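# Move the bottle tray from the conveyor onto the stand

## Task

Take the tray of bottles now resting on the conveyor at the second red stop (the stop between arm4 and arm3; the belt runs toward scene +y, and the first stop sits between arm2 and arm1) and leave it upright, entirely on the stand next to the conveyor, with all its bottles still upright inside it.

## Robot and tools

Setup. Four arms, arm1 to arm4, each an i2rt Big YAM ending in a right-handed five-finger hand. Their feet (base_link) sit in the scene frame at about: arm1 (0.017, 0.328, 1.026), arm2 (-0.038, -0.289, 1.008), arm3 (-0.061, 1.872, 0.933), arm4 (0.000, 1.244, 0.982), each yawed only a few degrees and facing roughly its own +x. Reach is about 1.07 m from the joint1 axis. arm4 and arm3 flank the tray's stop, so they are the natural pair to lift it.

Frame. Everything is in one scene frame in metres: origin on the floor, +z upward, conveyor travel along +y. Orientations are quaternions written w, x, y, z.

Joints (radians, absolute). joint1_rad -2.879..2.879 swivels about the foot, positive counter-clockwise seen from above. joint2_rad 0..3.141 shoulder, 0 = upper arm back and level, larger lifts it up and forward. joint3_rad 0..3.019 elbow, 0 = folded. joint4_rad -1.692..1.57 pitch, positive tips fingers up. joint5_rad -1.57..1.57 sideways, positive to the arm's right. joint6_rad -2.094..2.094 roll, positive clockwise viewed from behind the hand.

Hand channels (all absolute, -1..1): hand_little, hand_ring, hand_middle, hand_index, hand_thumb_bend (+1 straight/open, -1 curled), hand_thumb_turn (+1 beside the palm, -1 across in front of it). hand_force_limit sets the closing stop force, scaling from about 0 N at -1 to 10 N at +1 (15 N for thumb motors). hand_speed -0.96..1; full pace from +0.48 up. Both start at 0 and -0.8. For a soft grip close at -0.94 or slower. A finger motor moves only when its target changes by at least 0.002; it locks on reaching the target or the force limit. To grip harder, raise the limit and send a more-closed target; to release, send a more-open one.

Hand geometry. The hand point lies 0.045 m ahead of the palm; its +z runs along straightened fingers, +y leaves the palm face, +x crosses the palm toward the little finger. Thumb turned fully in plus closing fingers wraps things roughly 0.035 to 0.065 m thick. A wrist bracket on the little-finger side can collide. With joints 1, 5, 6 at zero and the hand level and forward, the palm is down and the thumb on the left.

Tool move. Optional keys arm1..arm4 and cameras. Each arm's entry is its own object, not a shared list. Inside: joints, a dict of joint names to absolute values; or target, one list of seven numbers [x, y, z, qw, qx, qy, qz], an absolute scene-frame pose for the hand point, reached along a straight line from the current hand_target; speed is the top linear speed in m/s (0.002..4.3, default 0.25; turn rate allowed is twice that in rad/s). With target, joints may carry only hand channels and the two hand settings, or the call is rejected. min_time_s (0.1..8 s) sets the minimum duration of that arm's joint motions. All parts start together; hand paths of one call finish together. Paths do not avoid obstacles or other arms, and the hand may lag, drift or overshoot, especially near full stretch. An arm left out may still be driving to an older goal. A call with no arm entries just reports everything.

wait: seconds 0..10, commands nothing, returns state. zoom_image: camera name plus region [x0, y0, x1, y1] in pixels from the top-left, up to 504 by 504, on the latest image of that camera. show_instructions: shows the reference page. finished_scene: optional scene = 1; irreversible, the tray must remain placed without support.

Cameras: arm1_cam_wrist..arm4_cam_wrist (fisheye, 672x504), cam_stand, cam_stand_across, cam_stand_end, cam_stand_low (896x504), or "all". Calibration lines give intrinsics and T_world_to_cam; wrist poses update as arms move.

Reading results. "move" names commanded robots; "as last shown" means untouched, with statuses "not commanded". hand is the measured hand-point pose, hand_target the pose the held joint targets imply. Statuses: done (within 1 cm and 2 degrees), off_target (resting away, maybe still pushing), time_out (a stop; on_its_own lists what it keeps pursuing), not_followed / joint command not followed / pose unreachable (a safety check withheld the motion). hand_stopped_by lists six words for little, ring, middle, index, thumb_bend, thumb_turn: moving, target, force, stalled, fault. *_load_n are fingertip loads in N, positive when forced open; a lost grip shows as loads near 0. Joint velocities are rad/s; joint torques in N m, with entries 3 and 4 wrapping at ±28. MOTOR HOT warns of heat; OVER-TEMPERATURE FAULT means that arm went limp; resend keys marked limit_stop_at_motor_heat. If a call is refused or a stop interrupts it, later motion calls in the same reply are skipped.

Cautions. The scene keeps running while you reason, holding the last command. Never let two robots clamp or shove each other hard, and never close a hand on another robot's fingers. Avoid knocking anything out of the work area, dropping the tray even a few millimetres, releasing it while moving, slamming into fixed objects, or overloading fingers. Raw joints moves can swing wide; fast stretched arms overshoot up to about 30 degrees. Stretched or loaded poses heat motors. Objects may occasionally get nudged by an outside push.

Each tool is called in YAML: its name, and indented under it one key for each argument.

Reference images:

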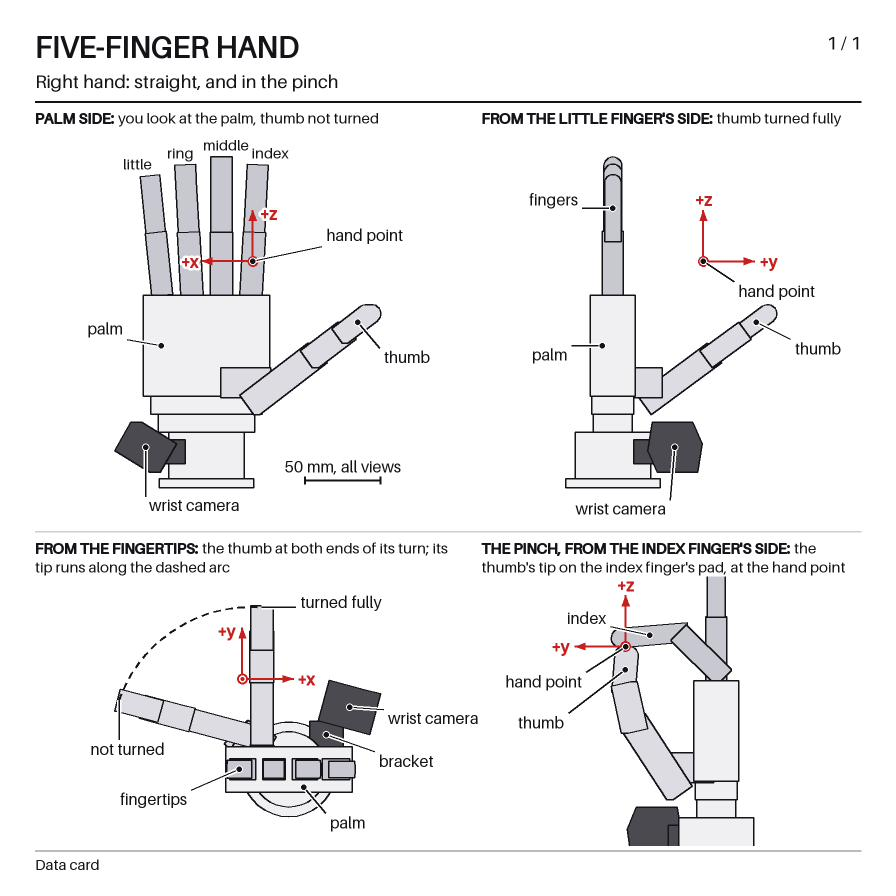

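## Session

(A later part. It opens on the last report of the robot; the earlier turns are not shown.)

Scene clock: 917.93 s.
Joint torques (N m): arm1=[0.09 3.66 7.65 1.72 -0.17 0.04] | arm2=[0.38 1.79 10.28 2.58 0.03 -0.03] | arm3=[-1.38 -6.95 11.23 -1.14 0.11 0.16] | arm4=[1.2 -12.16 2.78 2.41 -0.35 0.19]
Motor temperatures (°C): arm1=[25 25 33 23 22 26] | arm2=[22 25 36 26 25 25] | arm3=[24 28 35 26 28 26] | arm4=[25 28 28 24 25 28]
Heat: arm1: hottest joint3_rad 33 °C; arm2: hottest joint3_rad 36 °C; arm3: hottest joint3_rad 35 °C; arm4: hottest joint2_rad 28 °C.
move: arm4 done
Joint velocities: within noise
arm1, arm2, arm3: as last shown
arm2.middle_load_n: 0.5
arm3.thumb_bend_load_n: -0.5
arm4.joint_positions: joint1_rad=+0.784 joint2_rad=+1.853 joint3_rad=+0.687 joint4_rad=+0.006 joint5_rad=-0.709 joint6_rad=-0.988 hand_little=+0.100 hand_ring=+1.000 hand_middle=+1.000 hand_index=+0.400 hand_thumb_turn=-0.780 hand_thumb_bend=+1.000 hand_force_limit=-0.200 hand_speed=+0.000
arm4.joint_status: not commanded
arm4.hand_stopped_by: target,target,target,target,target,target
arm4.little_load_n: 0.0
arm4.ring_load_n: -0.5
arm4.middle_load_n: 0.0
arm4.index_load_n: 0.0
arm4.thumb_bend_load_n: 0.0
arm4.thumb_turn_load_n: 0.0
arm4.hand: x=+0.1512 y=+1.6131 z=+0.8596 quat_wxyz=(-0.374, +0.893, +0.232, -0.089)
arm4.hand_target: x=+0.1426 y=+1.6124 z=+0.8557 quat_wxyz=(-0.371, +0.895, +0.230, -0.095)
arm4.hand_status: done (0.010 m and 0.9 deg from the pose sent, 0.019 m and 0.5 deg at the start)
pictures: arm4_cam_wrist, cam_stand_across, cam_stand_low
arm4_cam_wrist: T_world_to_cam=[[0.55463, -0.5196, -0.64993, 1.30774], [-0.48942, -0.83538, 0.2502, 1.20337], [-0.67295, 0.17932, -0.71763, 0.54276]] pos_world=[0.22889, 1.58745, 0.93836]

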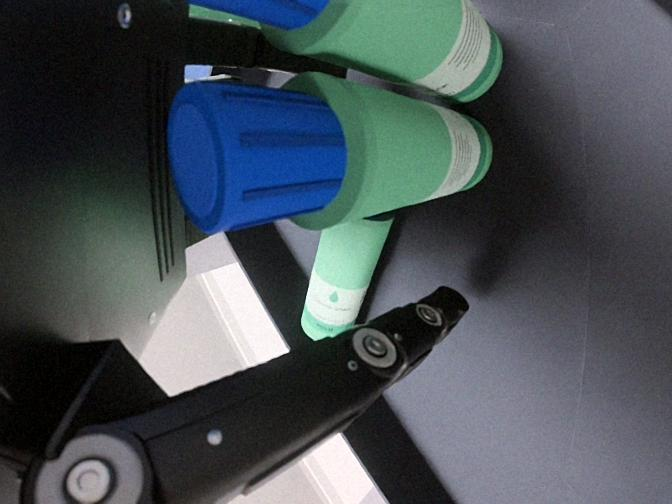

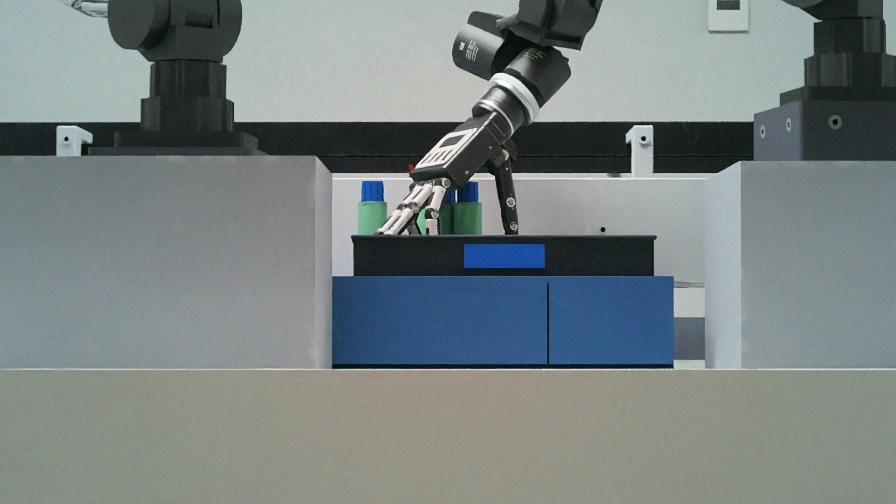

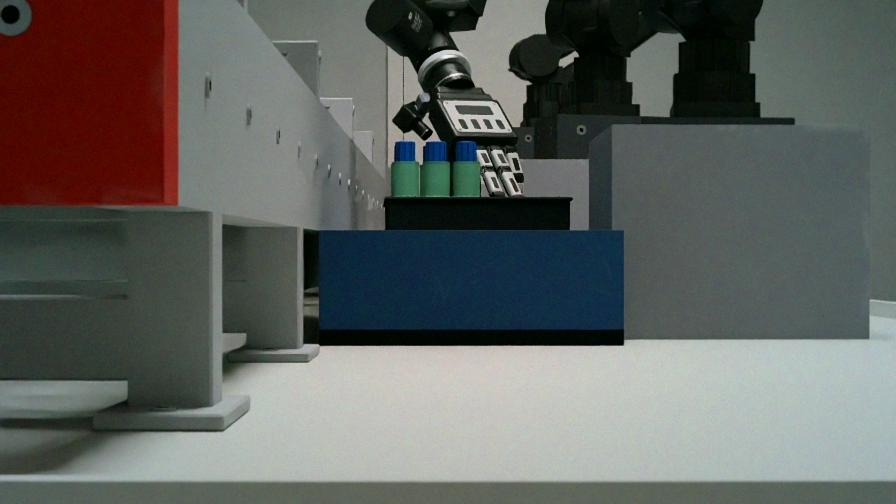

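move:
  arm4: {"target":[0.1415,1.612,0.8515,-0.3707,0.8949,0.2298,-0.0952],"speed":0.05}

move:
  arm4: {"joints":{"hand_speed":-0.85,"hand_force_limit":-0.6,"hand_index":0.12}}
  cameras: ["arm4_cam_wrist","arm3_cam_wrist","cam_stand_across"]

zoom_image:
  camera: "arm4_cam_wrist"
  region: [180, 0, 580, 400]

zoom_image:
  camera: "cam_stand_across"
  region: [330, 100, 560, 250]

zoom_image:
  camera: "arm3_cam_wrist"
  region: [370, 50, 530, 200]

Scene clock: 921.63 s.
Joint torques (N m): arm1=[-0.38 3.96 7.61 1.83 -0.17 0.04] | arm2=[0.15 1.67 10.18 2.61 0.03 -0.03] | arm3=[-1.44 -7.06 11.23 -1.13 0.11 0.15] | arm4=[1.14 -12.1 2.54 2.39 -0.36 0.23]
Motor temperatures (°C): arm1=[25 25 33 23 22 26] | arm2=[22 25 36 26 25 25] | arm3=[24 28 35 26 28 26] | arm4=[25 28 28 24 25 28]
Heat: arm1: hottest joint3_rad 33 °C; arm2: hottest joint3_rad 36 °C; arm3: hottest joint3_rad 35 °C; arm4: hottest joint2_rad 28 °C.
move: arm4 off_target
Joint velocities: within noise
arm1, arm2, arm3: as last shown
arm2.little_load_n: -0.5
arm2.middle_load_n: 0.0
arm3.thumb_bend_load_n: 0.0
arm4.joint_positions: joint1_rad=+0.785 joint2_rad=+1.862 joint3_rad=+0.687 joint4_rad=+0.021 joint5_rad=-0.708 joint6_rad=-0.986 hand_little=+0.100 hand_ring=+1.000 hand_middle=+1.000 hand_index=+0.400 hand_thumb_turn=-0.780 hand_thumb_bend=+1.000 hand_force_limit=-0.200 hand_speed=+0.000
arm4.joint_status: not commanded
arm4.hand_stopped_by: target,target,target,target,target,target
arm4.little_load_n: 0.0
arm4.ring_load_n: 0.0
arm4.middle_load_n: 0.0
arm4.index_load_n: -0.5
arm4.thumb_bend_load_n: 0.0
arm4.thumb_turn_load_n: -0.5
arm4.hand: x=+0.1514 y=+1.6143 z=+0.8567 quat_wxyz=(-0.376, +0.893, +0.232, -0.087)
arm4.hand_target: x=+0.1416 y=+1.6118 z=+0.8517 quat_wxyz=(-0.371, +0.895, +0.230, -0.095)
arm4.hand_status: off_target (0.011 m and 1.1 deg from the pose sent, 0.013 m and 0.9 deg at the start)
pictures: none

Scene clock: 922.80 s.
Joint torques (N m): arm1=[-0.44 3.84 7.57 1.46 -0.15 0.09] | arm2=[0.26 1.55 10.22 2.56 0.02 -0.02] | arm3=[-1.44 -7 11.25 -1.14 0.11 0.16] | arm4=[1.14 -12.1 2.52 2.4 -0.35 0.23]
Motor temperatures (°C): arm1=[25 25 33 23 22 26] | arm2=[22 25 36 26 25 25] | arm3=[24 28 35 26 28 26] | arm4=[25 28 27 24 25 28]
Heat: arm1: hottest joint3_rad 33 °C; arm2: hottest joint3_rad 36 °C; arm3: hottest joint3_rad 35 °C; arm4: hottest joint2_rad 28 °C.
move: arm4 done
Joint velocities: within noise
arm1, arm2, arm3: as last shown
arm2.little_load_n: 0.0
arm2.middle_load_n: -0.5
arm3.index_load_n: 0.5
arm4.joint_positions: joint1_rad=+0.785 joint2_rad=+1.862 joint3_rad=+0.687 joint4_rad=+0.021 joint5_rad=-0.708 joint6_rad=-0.986 hand_little=+0.100 hand_ring=+1.000 hand_middle=+1.000 hand_index=+0.120 hand_thumb_turn=-0.780 hand_thumb_bend=+1.000 hand_force_limit=-0.600 hand_speed=-0.850
arm4.joint_status: all done
arm4.hand_stopped_by: target,target,target,target,target,target
arm4.little_load_n: 0.0
arm4.ring_load_n: 0.0
arm4.middle_load_n: 0.0
arm4.index_load_n: 0.0
arm4.thumb_bend_load_n: 0.0
arm4.thumb_turn_load_n: 0.0
arm4.hand: x=+0.1514 y=+1.6144 z=+0.8568 quat_wxyz=(-0.376, +0.893, +0.232, -0.087)
arm4.hand_target: x=+0.1417 y=+1.6119 z=+0.8517 quat_wxyz=(-0.371, +0.895, +0.230, -0.095)
arm4.hand_status: not commanded
pictures: arm3_cam_wrist, arm4_cam_wrist, cam_stand_across
arm3_cam_wrist: T_world_to_cam=[[0.1559, -0.86126, 0.48366, 1.114], [-0.84446, 0.13781, 0.51758, -0.72488], [-0.51243, -0.48912, -0.70582, 1.97223]] pos_world=[0.22482, 2.024, 1.22841]
arm4_cam_wrist: T_world_to_cam=[[0.55612, -0.5176, -0.65025, 1.30318], [-0.49031, -0.83606, 0.24617, 1.20988], [-0.67107, 0.18192, -0.71873, 0.53705]] pos_world=[0.22889, 1.58835, 0.93555]

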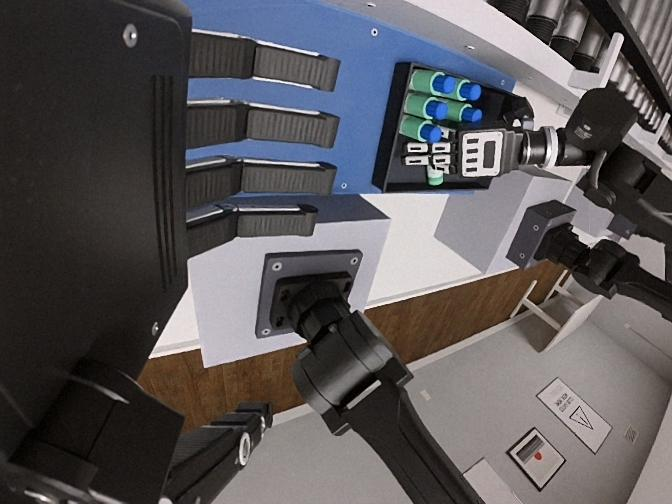

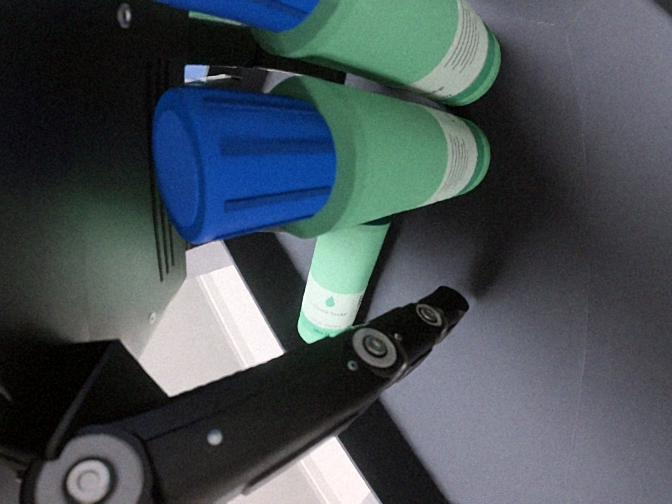

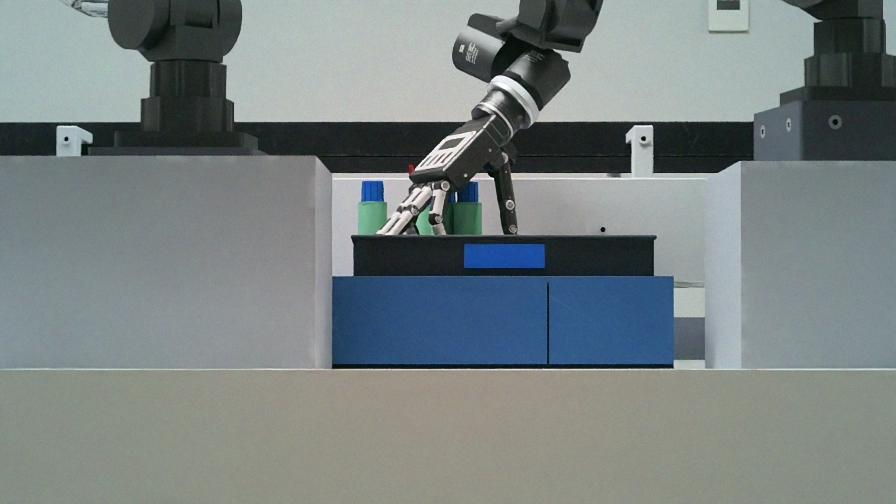

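Scaled by 1.260 from the camera's image (finer frame: 960x720).

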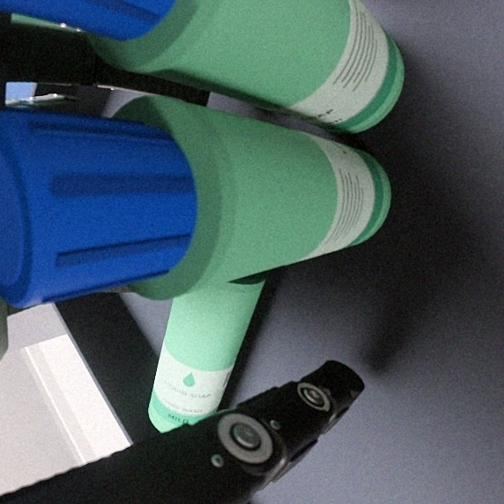

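Scaled by 2.191 from the camera's image (finer frame: 1280x720).

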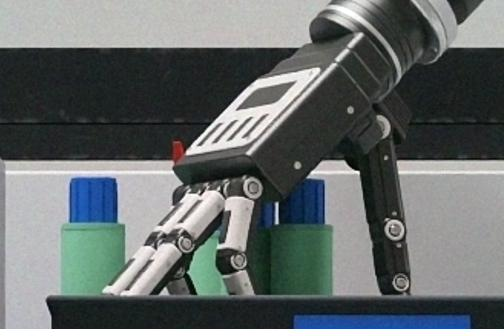

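Scaled by 3.150 from the camera's image (finer frame: 960x720).

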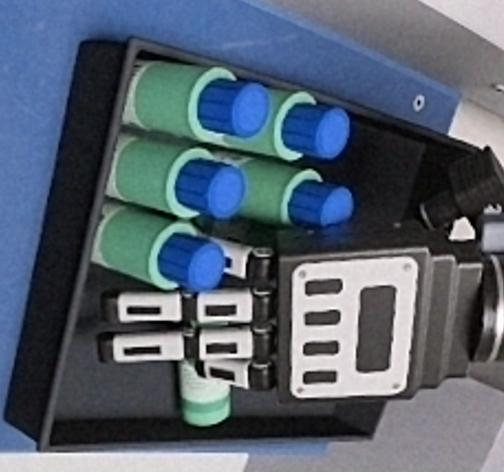

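move:
  arm4: {"joints":{"hand_speed":-0.8,"hand_force_limit":-0.7,"hand_thumb_bend":0.65}}

move:
  arm4: {"joints":{"hand_speed":-0.92,"hand_force_limit":-0.7,"hand_thumb_bend":0.3}}
  cameras: ["arm4_cam_wrist","arm3_cam_wrist","cam_stand_across"]

zoom_image:
  camera: "arm4_cam_wrist"
  region: [180, 0, 580, 400]

zoom_image:
  camera: "cam_stand_across"
  region: [330, 100, 560, 250]

zoom_image:
  camera: "arm3_cam_wrist"
  region: [370, 50, 530, 200]

Scene clock: 927.57 s.
Joint torques (N m): arm1=[0.97 3.78 7.68 1.76 -0.16 0.04] | arm2=[0.62 1.79 10.29 2.62 0.04 -0.04] | arm3=[-1.49 -6.89 11.23 -1.13 0.11 0.16] | arm4=[1.14 -12.16 2.52 2.4 -0.35 0.23]
Motor temperatures (°C): arm1=[25 25 33 23 22 26] | arm2=[22 25 37 26 25 25] | arm3=[24 28 35 26 28 26] | arm4=[25 28 27 24 25 28]
Heat: arm1: hottest joint3_rad 33 °C; arm2: hottest joint3_rad 37 °C; arm3: hottest joint3_rad 35 °C; arm4: hottest joint2_rad 28 °C.
move: arm4 done
Joint velocities: within noise
arm1, arm2, arm3: as last shown
arm2.middle_load_n: 0.0
arm3.little_load_n: 0.5
arm3.index_load_n: 0.0
arm4.joint_positions: joint1_rad=+0.785 joint2_rad=+1.862 joint3_rad=+0.687 joint4_rad=+0.021 joint5_rad=-0.708 joint6_rad=-0.986 hand_little=+0.100 hand_ring=+1.000 hand_middle=+1.000 hand_index=+0.120 hand_thumb_turn=-0.780 hand_thumb_bend=+0.650 hand_force_limit=-0.700 hand_speed=-0.800
arm4.joint_status: all done
arm4.hand_stopped_by: target,target,target,target,target,target
arm4.little_load_n: 0.0
arm4.ring_load_n: 0.0
arm4.middle_load_n: 0.0
arm4.index_load_n: 0.0
arm4.thumb_bend_load_n: 0.0
arm4.thumb_turn_load_n: 0.0
arm4.hand: x=+0.1514 y=+1.6144 z=+0.8568 quat_wxyz=(-0.376, +0.893, +0.232, -0.087)
arm4.hand_target: x=+0.1417 y=+1.6119 z=+0.8517 quat_wxyz=(-0.371, +0.895, +0.230, -0.095)
arm4.hand_status: not commanded
pictures: none

Scene clock: 931.07 s.
Joint torques (N m): arm1=[-0.21 3.43 7.53 1.83 -0.21 0.07] | arm2=[0.44 1.61 10.25 2.61 0.02 -0.05] | arm3=[-1.49 -6.95 11.23 -1.16 0.11 0.16] | arm4=[1.2 -12.16 2.51 2.4 -0.35 0.23]
Motor temperatures (°C): arm1=[25 25 33 23 22 26] | arm2=[22 25 37 26 25 25] | arm3=[24 28 35 26 28 26] | arm4=[25 28 27 24 25 28]
Heat: arm1: hottest joint3_rad 33 °C; arm2: hottest joint3_rad 37 °C; arm3: hottest joint3_rad 35 °C; arm4: hottest joint2_rad 28 °C.
move: arm4 done
Joint velocities: within noise
arm1.joint_positions: joint1_rad=+0.098 joint2_rad=+0.547 joint3_rad=+1.374 joint4_rad=-1.301 joint5_rad=-0.090 joint6_rad=-1.151 hand_little=+1.000 hand_ring=+1.000 hand_middle=+1.000 hand_index=+1.000 hand_thumb_turn=+1.000 hand_thumb_bend=+1.000 hand_force_limit=+0.000 hand_speed=-0.800
arm1.joint_status: not commanded
arm1.hand_stopped_by: target,target,target,target,target,target
arm1.little_load_n: 0.0
arm1.ring_load_n: 0.0
arm1.middle_load_n: 0.0
arm1.index_load_n: 0.0
arm1.thumb_bend_load_n: 0.0
arm1.thumb_turn_load_n: 0.0
arm1.hand: x=+0.2290 y=+0.3345 z=+1.5209 quat_wxyz=(-0.189, +0.849, -0.087, +0.486)
arm1.hand_target: x=+0.2278 y=+0.3343 z=+1.5297 quat_wxyz=(-0.191, +0.843, -0.086, +0.495)
arm1.hand_status: not commanded
arm2.joint_positions: joint1_rad=-0.023 joint2_rad=+0.637 joint3_rad=+1.321 joint4_rad=-1.164 joint5_rad=-0.169 joint6_rad=-1.285 hand_little=+1.000 hand_ring=+1.000 hand_middle=+1.000 hand_index=+1.000 hand_thumb_turn=+1.000 hand_thumb_bend=+1.000 hand_force_limit=+0.000 hand_speed=-0.800
arm2.joint_status: not commanded
arm2.hand_stopped_by: target,target,target,target,target,target
arm2.little_load_n: 0.0
arm2.ring_load_n: 0.0
arm2.middle_load_n: 0.0
arm2.index_load_n: 0.0
arm2.thumb_bend_load_n: 0.0
arm2.thumb_turn_load_n: 0.0
arm2.hand: x=+0.2284 y=-0.3437 z=+1.4937 quat_wxyz=(-0.109, +0.840, -0.138, +0.514)
arm2.hand_target: x=+0.2275 y=-0.3436 z=+1.5044 quat_wxyz=(-0.110, +0.834, -0.136, +0.524)
arm2.hand_status: not commanded
arm3.joint_positions: joint1_rad=+0.826 joint2_rad=+1.357 joint3_rad=+1.116 joint4_rad=-1.653 joint5_rad=+0.340 joint6_rad=-0.704 hand_little=+0.191 hand_ring=+0.210 hand_middle=+0.210 hand_index=+0.210 hand_thumb_turn=+1.000 hand_thumb_bend=+1.000 hand_force_limit=+0.700 hand_speed=-0.850
arm3.joint_status: not commanded
arm3.hand_stopped_by: target,target,target,target,target,target
arm3.little_load_n: 0.0
arm3.ring_load_n: 0.0
arm3.middle_load_n: 0.0
arm3.index_load_n: 0.0
arm3.thumb_bend_load_n: 0.0
arm3.thumb_turn_load_n: 0.0
arm3.hand: x=+0.1649 y=+1.9709 z=+1.1426 quat_wxyz=(+0.225, +0.974, -0.034, +0.016)
arm3.hand_target: x=+0.1698 y=+1.9798 z=+1.1498 quat_wxyz=(+0.220, +0.975, -0.038, +0.022)
arm3.hand_status: not commanded
arm4.joint_positions: joint1_rad=+0.785 joint2_rad=+1.862 joint3_rad=+0.687 joint4_rad=+0.021 joint5_rad=-0.708 joint6_rad=-0.986 hand_little=+0.100 hand_ring=+1.000 hand_middle=+1.000 hand_index=+0.120 hand_thumb_turn=-0.780 hand_thumb_bend=+0.300 hand_force_limit=-0.700 hand_speed=-0.920
arm4.joint_status: all done
arm4.hand_stopped_by: target,target,target,target,target,target
arm4.little_load_n: 0.0
arm4.ring_load_n: 0.0
arm4.middle_load_n: 0.0
arm4.index_load_n: 0.0
arm4.thumb_bend_load_n: 0.0
arm4.thumb_turn_load_n: 0.0
arm4.hand: x=+0.1514 y=+1.6144 z=+0.8568 quat_wxyz=(-0.376, +0.893, +0.232, -0.087)
arm4.hand_target: x=+0.1417 y=+1.6119 z=+0.8517 quat_wxyz=(-0.371, +0.895, +0.230, -0.095)
arm4.hand_status: not commanded
pictures: arm3_cam_wrist, arm4_cam_wrist, cam_stand_across
arm3_cam_wrist: T_world_to_cam=[[0.1559, -0.86126, 0.48366, 1.114], [-0.84446, 0.13781, 0.51758, -0.72488], [-0.51243, -0.48912, -0.70582, 1.97223]] pos_world=[0.22482, 2.024, 1.22841]
arm4_cam_wrist: T_world_to_cam=[[0.55612, -0.5176, -0.65025, 1.30318], [-0.49031, -0.83606, 0.24617, 1.20988], [-0.67107, 0.18192, -0.71873, 0.53705]] pos_world=[0.22889, 1.58835, 0.93555]

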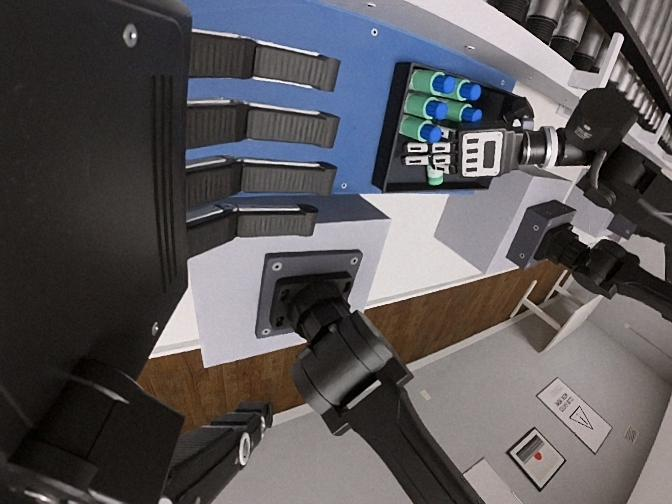

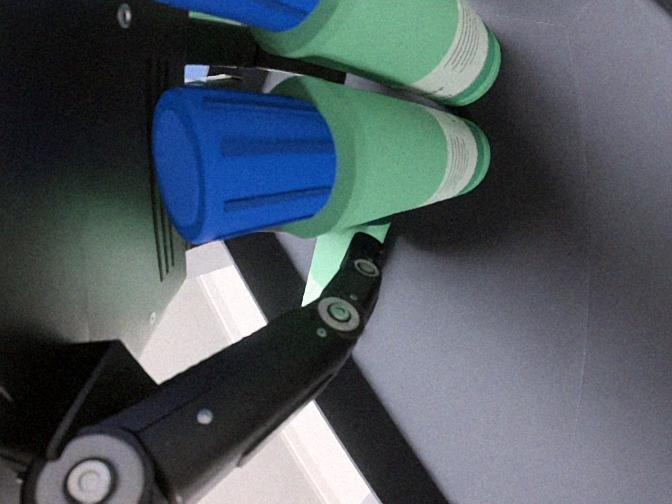

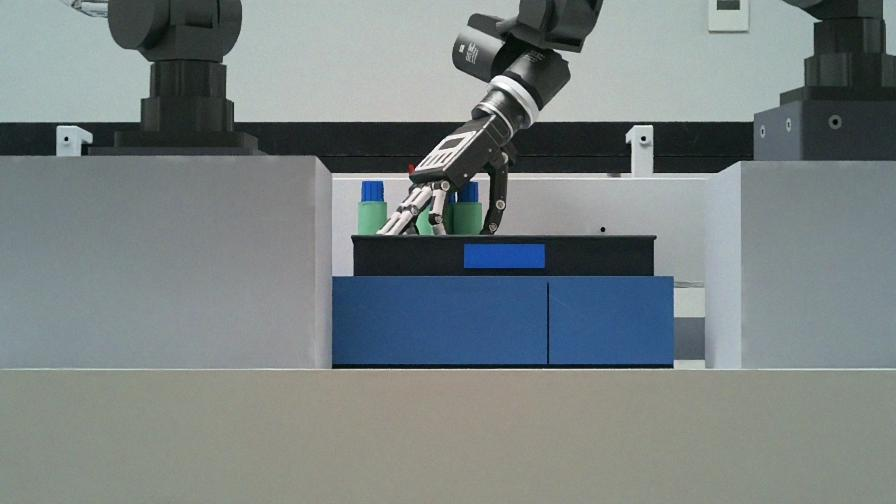

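Scaled by 1.260 from the camera's image (finer frame: 960x720).

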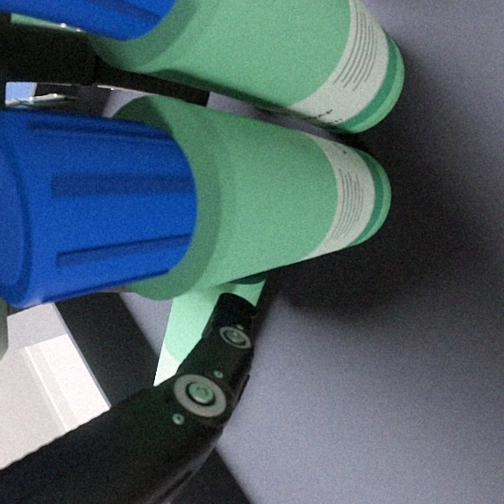

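Scaled by 2.191 from the camera's image (finer frame: 1280x720).

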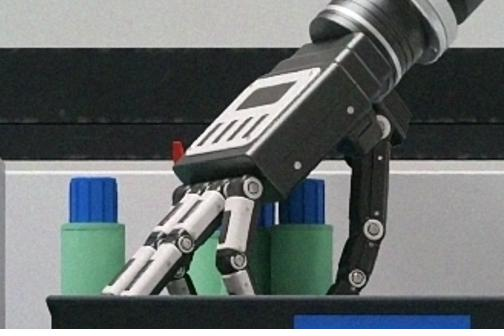

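Scaled by 3.150 from the camera's image (finer frame: 960x720).

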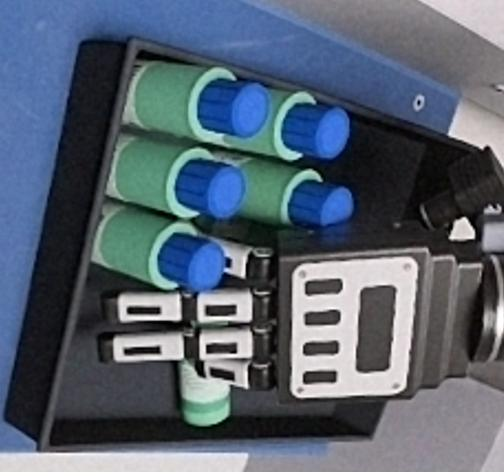

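move:
  arm4: {"joints": {"hand_thumb_bend": 0.12, "hand_speed": -0.93, "hand_force_limit": -0.7}}
  cameras: ["arm4_cam_wrist","arm3_cam_wrist"]

zoom_image:
  camera: "arm4_cam_wrist"
  region: [180, 0, 580, 400]

zoom_image:
  camera: "arm3_cam_wrist"
  region: [370, 50, 530, 200]

Scene clock: 935.97 s.
Joint torques (N m): arm1=[0.21 3.43 7.68 1.8 -0.14 0.06] | arm2=[0.62 1.67 10.24 2.59 0.01 -0.04] | arm3=[-1.32 -7 11.23 -1.17 0.11 0.15] | arm4=[1.08 -12.16 2.52 2.41 -0.36 0.23]
Motor temperatures (°C): arm1=[25 25 33 23 22 26] | arm2=[22 25 37 26 25 25] | arm3=[24 28 35 26 28 26] | arm4=[25 28 27 24 25 28]
Heat: arm1: hottest joint3_rad 33 °C; arm2: hottest joint3_rad 37 °C; arm3: hottest joint3_rad 35 °C; arm4: hottest joint2_rad 28 °C.
move: arm4 done
Joint velocities: within noise
arm1, arm2, arm3: as last shown
arm4.joint_positions: joint1_rad=+0.785 joint2_rad=+1.862 joint3_rad=+0.687 joint4_rad=+0.021 joint5_rad=-0.708 joint6_rad=-0.986 hand_little=+0.100 hand_ring=+1.000 hand_middle=+1.000 hand_index=+0.120 hand_thumb_turn=-0.780 hand_thumb_bend=+0.120 hand_force_limit=-0.700 hand_speed=-0.930
arm4.joint_status: all done
arm4.hand_stopped_by: target,target,target,target,target,target
arm4.little_load_n: 0.0
arm4.ring_load_n: 0.0
arm4.middle_load_n: 0.0
arm4.index_load_n: 0.0
arm4.thumb_bend_load_n: 0.0
arm4.thumb_turn_load_n: 0.0
arm4.hand: x=+0.1514 y=+1.6144 z=+0.8568 quat_wxyz=(-0.376, +0.893, +0.232, -0.087)
arm4.hand_target: x=+0.1417 y=+1.6119 z=+0.8517 quat_wxyz=(-0.371, +0.895, +0.230, -0.095)
arm4.hand_status: not commanded
pictures: arm3_cam_wrist, arm4_cam_wrist
arm3_cam_wrist: T_world_to_cam=[[0.1559, -0.86126, 0.48366, 1.114], [-0.84446, 0.13781, 0.51758, -0.72488], [-0.51243, -0.48912, -0.70582, 1.97223]] pos_world=[0.22482, 2.024, 1.22841]
arm4_cam_wrist: T_world_to_cam=[[0.55612, -0.5176, -0.65025, 1.30318], [-0.49031, -0.83606, 0.24617, 1.20988], [-0.67107, 0.18192, -0.71873, 0.53705]] pos_world=[0.22889, 1.58835, 0.93555]

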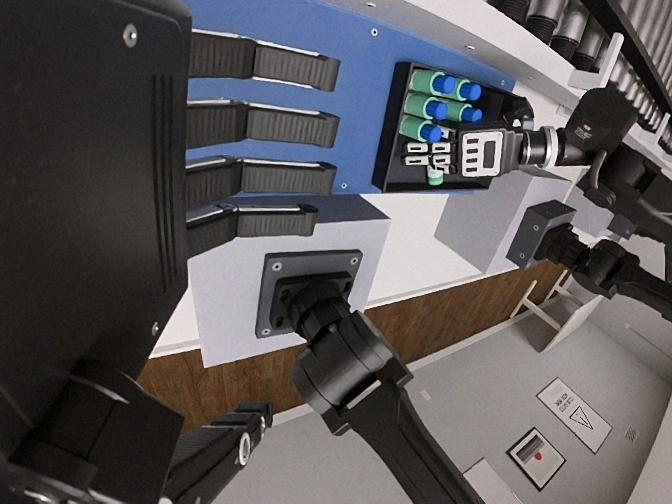

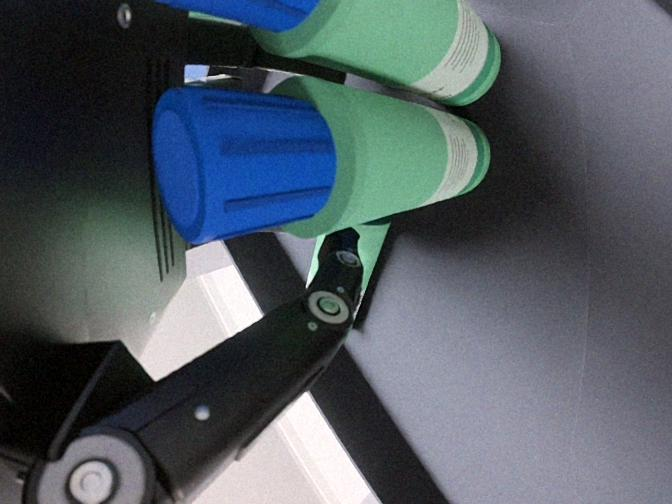

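Scaled by 1.260 from the camera's image (finer frame: 960x720).

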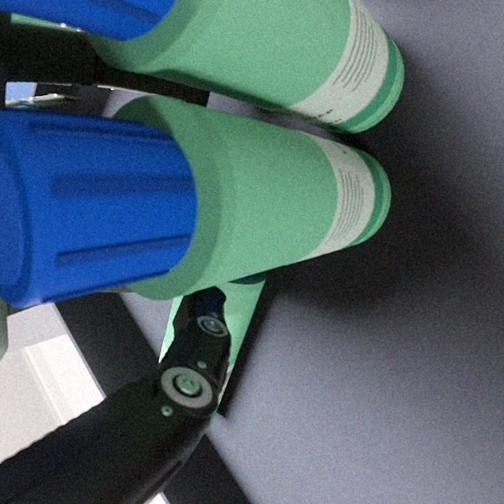

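Scaled by 3.150 from the camera's image (finer frame: 960x720).

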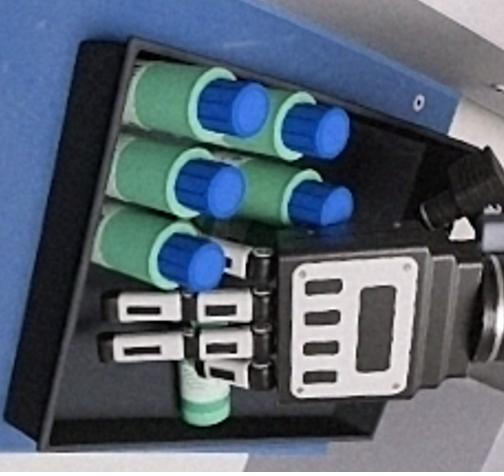

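move:
  arm4: {"joints": {"hand_thumb_bend": -0.02}}
  cameras: ["arm4_cam_wrist"]

zoom_image:
  camera: "arm4_cam_wrist"
  region: [180, 100, 480, 400]

Scene clock: 938.33 s.
Joint torques (N m): arm1=[0.32 3.49 7.51 1.73 -0.16 0.06] | arm2=[0.38 1.85 10.22 2.54 -0.01 -0.05] | arm3=[-1.44 -7 11.21 -1.17 0.11 0.17] | arm4=[1.08 -12.16 2.52 2.39 -0.36 0.22]
Motor temperatures (°C): arm1=[25 25 33 23 22 26] | arm2=[22 25 37 26 25 25] | arm3=[24 28 35 26 28 26] | arm4=[25 28 27 24 25 28]
Heat: arm1: hottest joint3_rad 33 °C; arm2: hottest joint3_rad 37 °C; arm3: hottest joint3_rad 35 °C; arm4: hottest joint2_rad 28 °C.
move: arm4 done
Joint velocities: within noise
arm1, arm2, arm3: as last shown
arm3.thumb_bend_load_n: -0.5
arm4.joint_positions: joint1_rad=+0.785 joint2_rad=+1.862 joint3_rad=+0.687 joint4_rad=+0.021 joint5_rad=-0.708 joint6_rad=-0.986 hand_little=+0.100 hand_ring=+1.000 hand_middle=+1.000 hand_index=+0.120 hand_thumb_turn=-0.780 hand_thumb_bend=-0.020 hand_force_limit=-0.700 hand_speed=-0.930
arm4.joint_status: all done
arm4.hand_stopped_by: target,target,target,target,target,target
arm4.little_load_n: 0.0
arm4.ring_load_n: 0.0
arm4.middle_load_n: 0.0
arm4.index_load_n: 0.0
arm4.thumb_bend_load_n: 0.5
arm4.thumb_turn_load_n: 0.0
arm4.hand: x=+0.1514 y=+1.6144 z=+0.8568 quat_wxyz=(-0.376, +0.893, +0.232, -0.087)
arm4.hand_target: x=+0.1417 y=+1.6119 z=+0.8517 quat_wxyz=(-0.371, +0.895, +0.230, -0.095)
arm4.hand_status: not commanded
arm4_cam_wrist: T_world_to_cam=[[0.55612, -0.5176, -0.65025, 1.30318], [-0.49031, -0.83606, 0.24617, 1.20988], [-0.67107, 0.18192, -0.71873, 0.53705]] pos_world=[0.22889, 1.58835, 0.93555]

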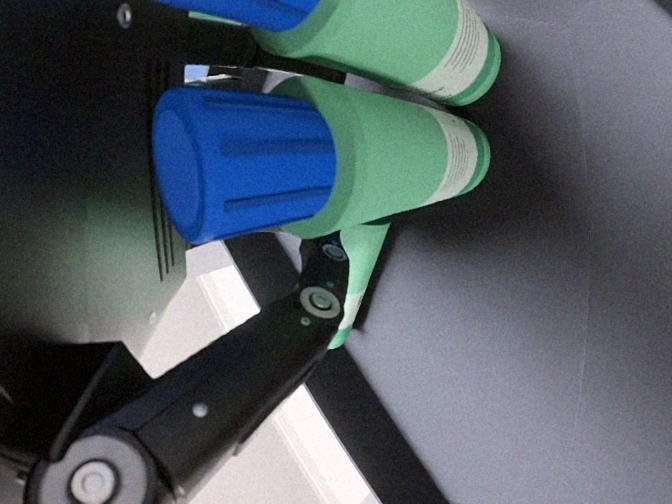

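Scaled by 1.680 from the camera's image (finer frame: 960x720).

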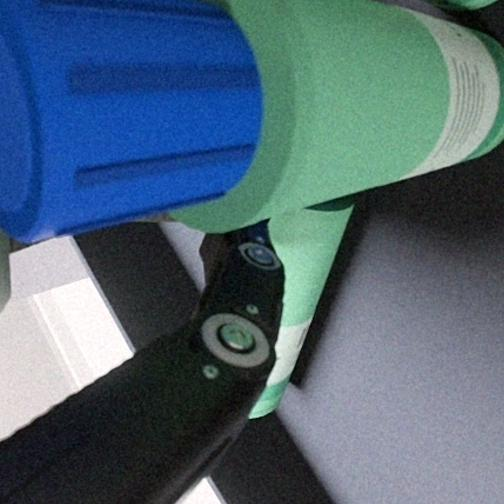

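move:
  arm4: {"joints": {"hand_thumb_bend": 0.5, "hand_speed": -0.7}}
  cameras: []

move:
  arm4: {"target": [0.1467, 1.6139, 0.92, -0.3707, 0.8949, 0.2298, -0.0952], "speed": 0.06}
  cameras: ["arm4_cam_wrist"]

move:
  arm4: {"target": [0.1467, 1.60, 1.02, -0.3707, 0.8949, 0.2298, -0.0952], "speed": 0.15}
  cameras: ["all"]

Scene clock: 967.37 s.
Joint torques (N m): arm1=[-0.26 4.01 7.56 1.74 -0.14 0.05] | arm2=[0.5 1.67 10.22 2.65 0.01 -0.04] | arm3=[-1.38 -6.95 11.23 -1.16 0.11 0.16] | arm4=[1.2 -12.1 2.51 2.4 -0.36 0.22]
Motor temperatures (°C): arm1=[25 25 33 23 22 26] | arm2=[22 25 37 26 25 25] | arm3=[24 28 35 26 28 26] | arm4=[25 28 27 24 25 28]
Heat: arm1: hottest joint3_rad 33 °C; arm2: hottest joint3_rad 37 °C; arm3: hottest joint3_rad 35 °C; arm4: hottest joint2_rad 28 °C.
move: arm4 done
Joint velocities: within noise
arm1, arm2, arm3: as last shown
arm1.thumb_turn_load_n: -0.5
arm2.middle_load_n: -0.5
arm3.ring_load_n: 0.5
arm3.index_load_n: 0.5
arm3.thumb_bend_load_n: 0.0
arm4.joint_positions: joint1_rad=+0.785 joint2_rad=+1.862 joint3_rad=+0.687 joint4_rad=+0.021 joint5_rad=-0.708 joint6_rad=-0.986 hand_little=+0.100 hand_ring=+1.000 hand_middle=+1.000 hand_index=+0.120 hand_thumb_turn=-0.780 hand_thumb_bend=+0.500 hand_force_limit=-0.700 hand_speed=-0.700
arm4.joint_status: all done
arm4.hand_stopped_by: target,target,target,target,target,target
arm4.little_load_n: 0.0
arm4.ring_load_n: 0.0
arm4.middle_load_n: 0.0
arm4.index_load_n: 0.0
arm4.thumb_bend_load_n: 0.0
arm4.thumb_turn_load_n: 0.0
arm4.hand: x=+0.1514 y=+1.6144 z=+0.8568 quat_wxyz=(-0.376, +0.893, +0.232, -0.087)
arm4.hand_target: x=+0.1417 y=+1.6119 z=+0.8517 quat_wxyz=(-0.371, +0.895, +0.230, -0.095)
arm4.hand_status: not commanded

Scene clock: 969.13 s.
Joint torques (N m): arm1=[0.21 3.6 7.72 1.63 -0.14 0.08] | arm2=[0.15 1.61 10.13 2.55 0.01 -0.04] | arm3=[-1.49 -6.89 11.22 -1.16 0.11 0.17] | arm4=[0.32 -12.57 5.5 1.61 -0.53 0.12]
Motor temperatures (°C): arm1=[25 25 33 23 22 26] | arm2=[22 25 37 26 25 25] | arm3=[24 28 35 26 28 26] | arm4=[25 28 27 24 25 28]
Heat: arm1: hottest joint3_rad 33 °C; arm2: hottest joint3_rad 37 °C; arm3: hottest joint3_rad 35 °C; arm4: hottest joint2_rad 28 °C.
move: arm4 off_target
Joint velocities: within noise
arm1, arm2, arm3: as last shown
arm1.thumb_turn_load_n: 0.0
arm2.middle_load_n: 0.0
arm3.ring_load_n: 0.0
arm3.index_load_n: 0.0
arm4.joint_positions: joint1_rad=+0.785 joint2_rad=+1.685 joint3_rad=+0.687 joint4_rad=-0.194 joint5_rad=-0.708 joint6_rad=-0.986 hand_little=+0.100 hand_ring=+1.000 hand_middle=+1.000 hand_index=+0.120 hand_thumb_turn=-0.780 hand_thumb_bend=+0.500 hand_force_limit=-0.700 hand_speed=-0.700
arm4.joint_status: not commanded
arm4.hand_stopped_by: target,target,target,target,target,target
arm4.little_load_n: 0.0
arm4.ring_load_n: 0.0
arm4.middle_load_n: 0.0
arm4.index_load_n: 0.0
arm4.thumb_bend_load_n: 0.0
arm4.thumb_turn_load_n: 0.0
arm4.hand: x=+0.1431 y=+1.6044 z=+0.9119 quat_wxyz=(-0.365, +0.898, +0.226, -0.101)
arm4.hand_target: x=+0.1466 y=+1.6138 z=+0.9200 quat_wxyz=(-0.371, +0.895, +0.230, -0.095)
arm4.hand_status: off_target (0.013 m and 1.1 deg from the pose sent, 0.063 m and 1.1 deg at the start)
arm4_cam_wrist: T_world_to_cam=[[0.54112, -0.53776, -0.64653, 1.36964], [-0.48475, -0.8277, 0.28273, 1.13629], [-0.68717, 0.16041, -0.70857, 0.60043]] pos_world=[0.22227, 1.58072, 0.98969]

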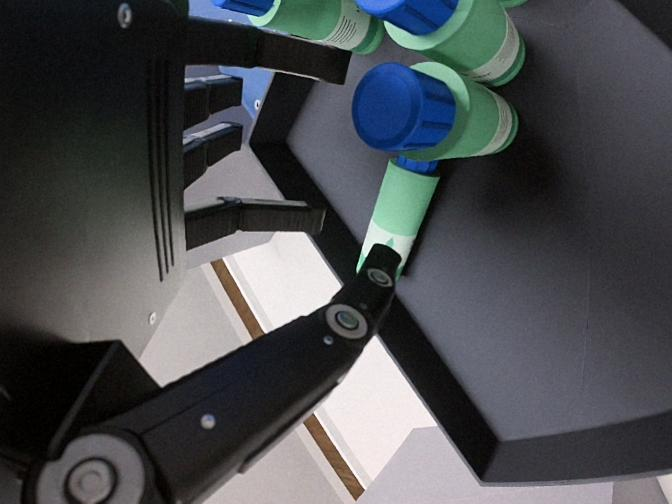

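Scene clock: 970.53 s.
Joint torques (N m): arm1=[-0.38 3.55 7.66 1.62 -0.15 0.11] | arm2=[0.56 1.73 10.22 2.55 0.01 -0.03] | arm3=[-1.38 -6.95 11.23 -1.17 0.11 0.15] | arm4=[-1.32 -10.23 8.58 1.52 -0.65 -0.08]
Motor temperatures (°C): arm1=[25 25 33 23 22 26] | arm2=[22 25 37 26 25 25] | arm3=[24 28 35 26 28 26] | arm4=[25 28 27 24 25 28]
Heat: arm1: hottest joint3_rad 33 °C; arm2: hottest joint3_rad 37 °C; arm3: hottest joint3_rad 35 °C; arm4: hottest joint2_rad 28 °C.
move: arm4 off_target
Joint velocities: within noise
arm1, arm2, arm3: as last shown
arm3.ring_load_n: 0.5
arm3.thumb_bend_load_n: -0.5
arm4.joint_positions: joint1_rad=+0.782 joint2_rad=+1.415 joint3_rad=+0.728 joint4_rad=-0.540 joint5_rad=-0.715 joint6_rad=-0.995 hand_little=+0.100 hand_ring=+1.000 hand_middle=+1.000 hand_index=+0.120 hand_thumb_turn=-0.780 hand_thumb_bend=+0.500 hand_force_limit=-0.700 hand_speed=-0.700
arm4.joint_status: not commanded
arm4.hand_stopped_by: target,target,target,target,target,target
arm4.little_load_n: 0.0
arm4.ring_load_n: 0.0
arm4.middle_load_n: 0.0
arm4.index_load_n: 0.0
arm4.thumb_bend_load_n: 0.0
arm4.thumb_turn_load_n: 0.0
arm4.hand: x=+0.1289 y=+1.5869 z=+1.0061 quat_wxyz=(-0.357, +0.900, +0.224, -0.113)
arm4.hand_target: x=+0.1463 y=+1.5994 z=+1.0202 quat_wxyz=(-0.371, +0.895, +0.230, -0.095)
arm4.hand_status: off_target (0.026 m and 2.8 deg from the pose sent, 0.108 m and 1.1 deg at the start)
pictures: arm1_cam_wrist, arm2_cam_wrist, arm3_cam_wrist, arm4_cam_wrist, cam_stand, cam_stand_across, cam_stand_end, cam_stand_low
arm3_cam_wrist: T_world_to_cam=[[0.1559, -0.86126, 0.48366, 1.114], [-0.84446, 0.13781, 0.51758, -0.72488], [-0.51243, -0.48912, -0.70582, 1.97223]] pos_world=[0.22482, 2.024, 1.22841]
arm4_cam_wrist: T_world_to_cam=[[0.53068, -0.5489, -0.64582, 1.44713], [-0.47434, -0.82381, 0.3104, 1.05304], [-0.70241, 0.14161, -0.69754, 0.68098]] pos_world=[0.20985, 1.56539, 1.08273]

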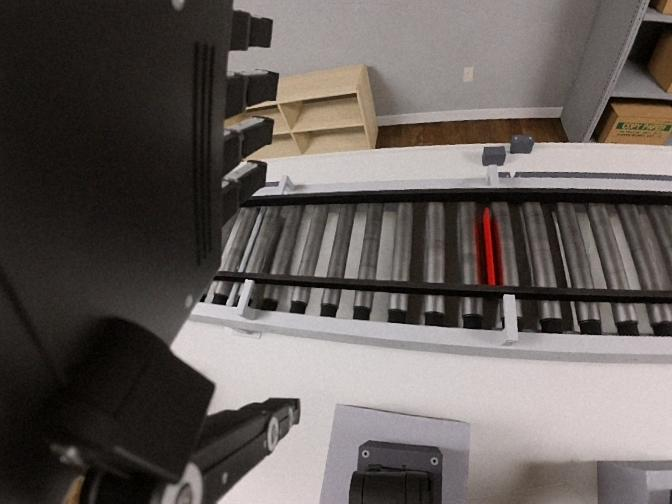

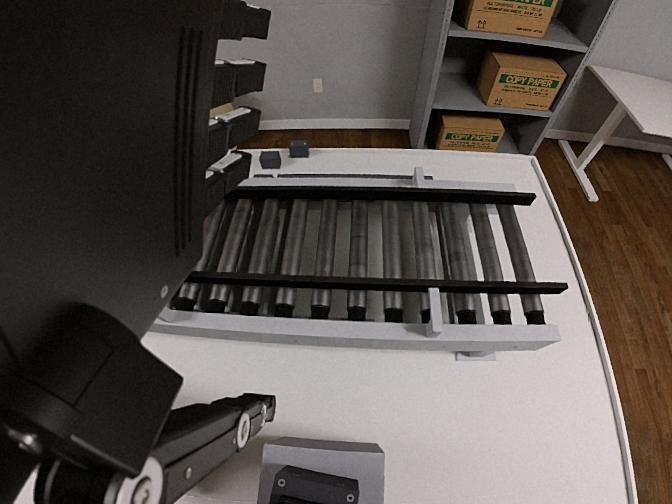

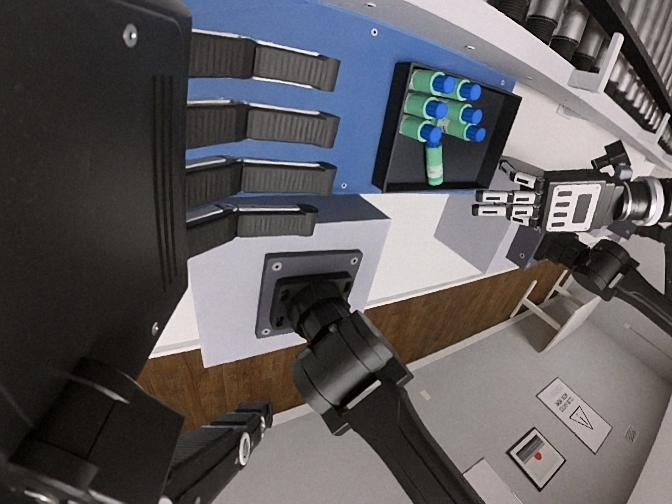

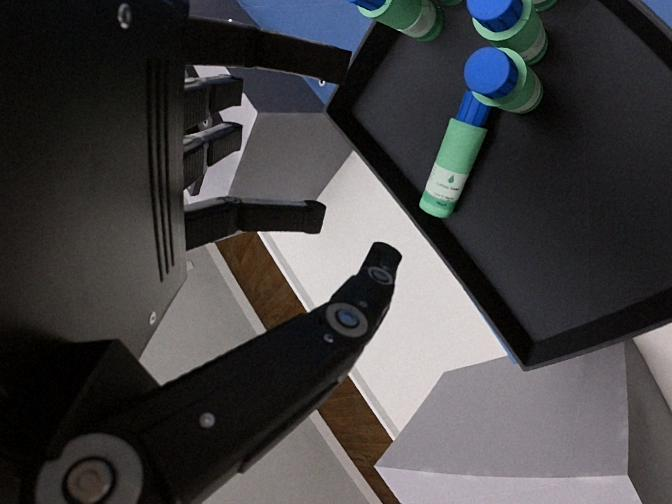

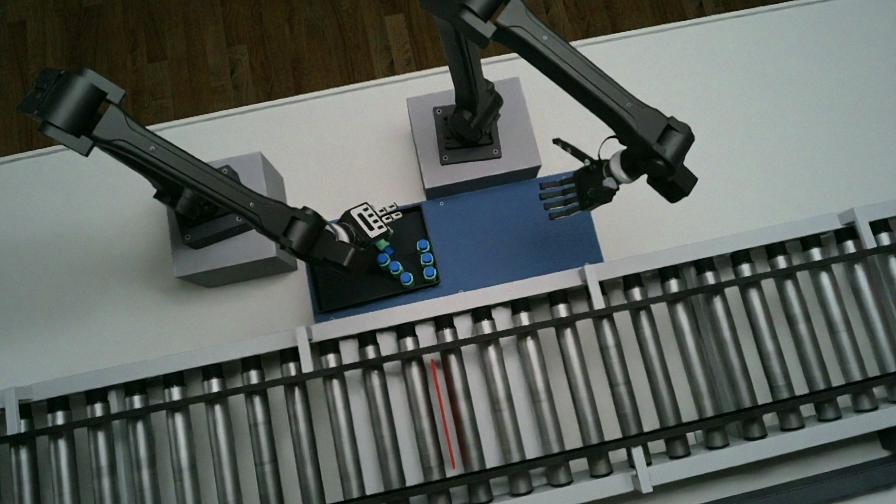

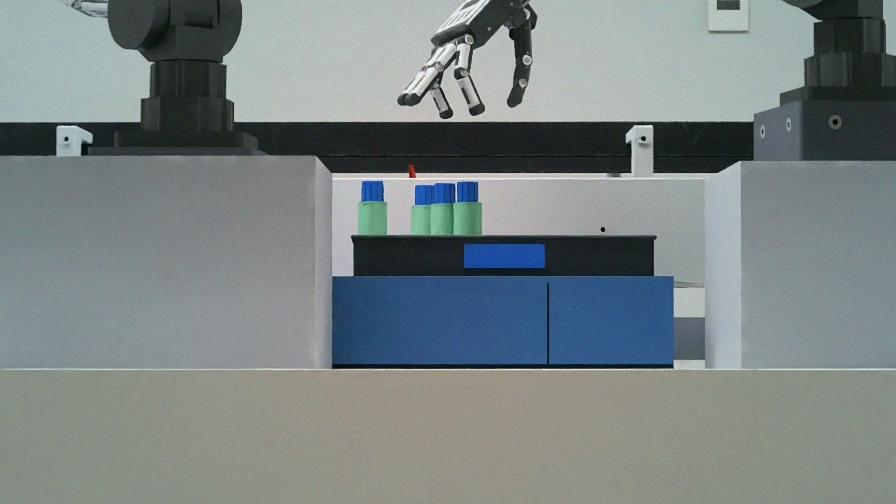

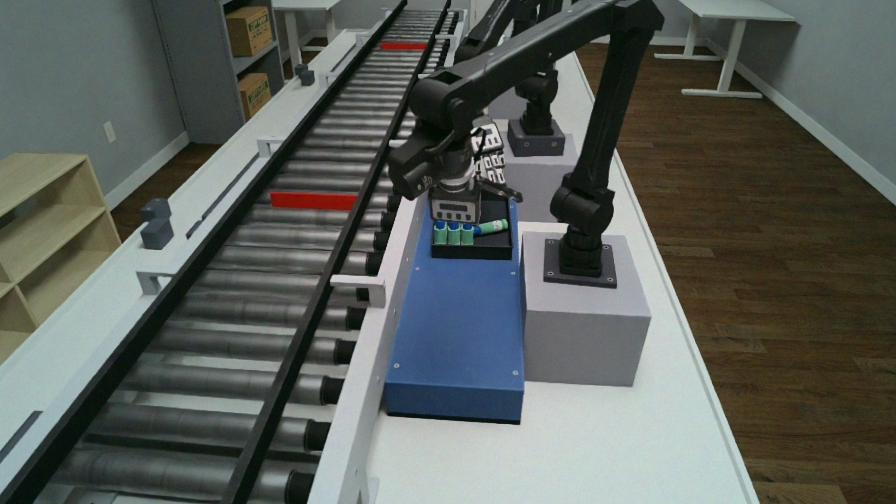

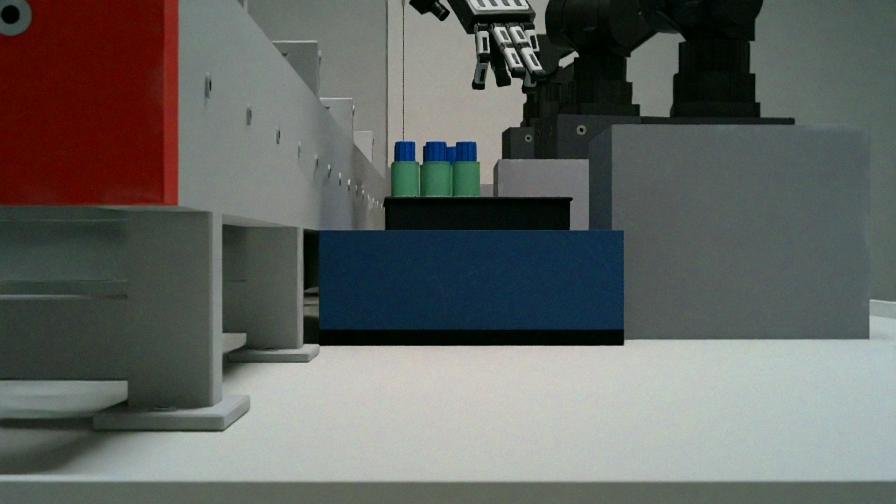

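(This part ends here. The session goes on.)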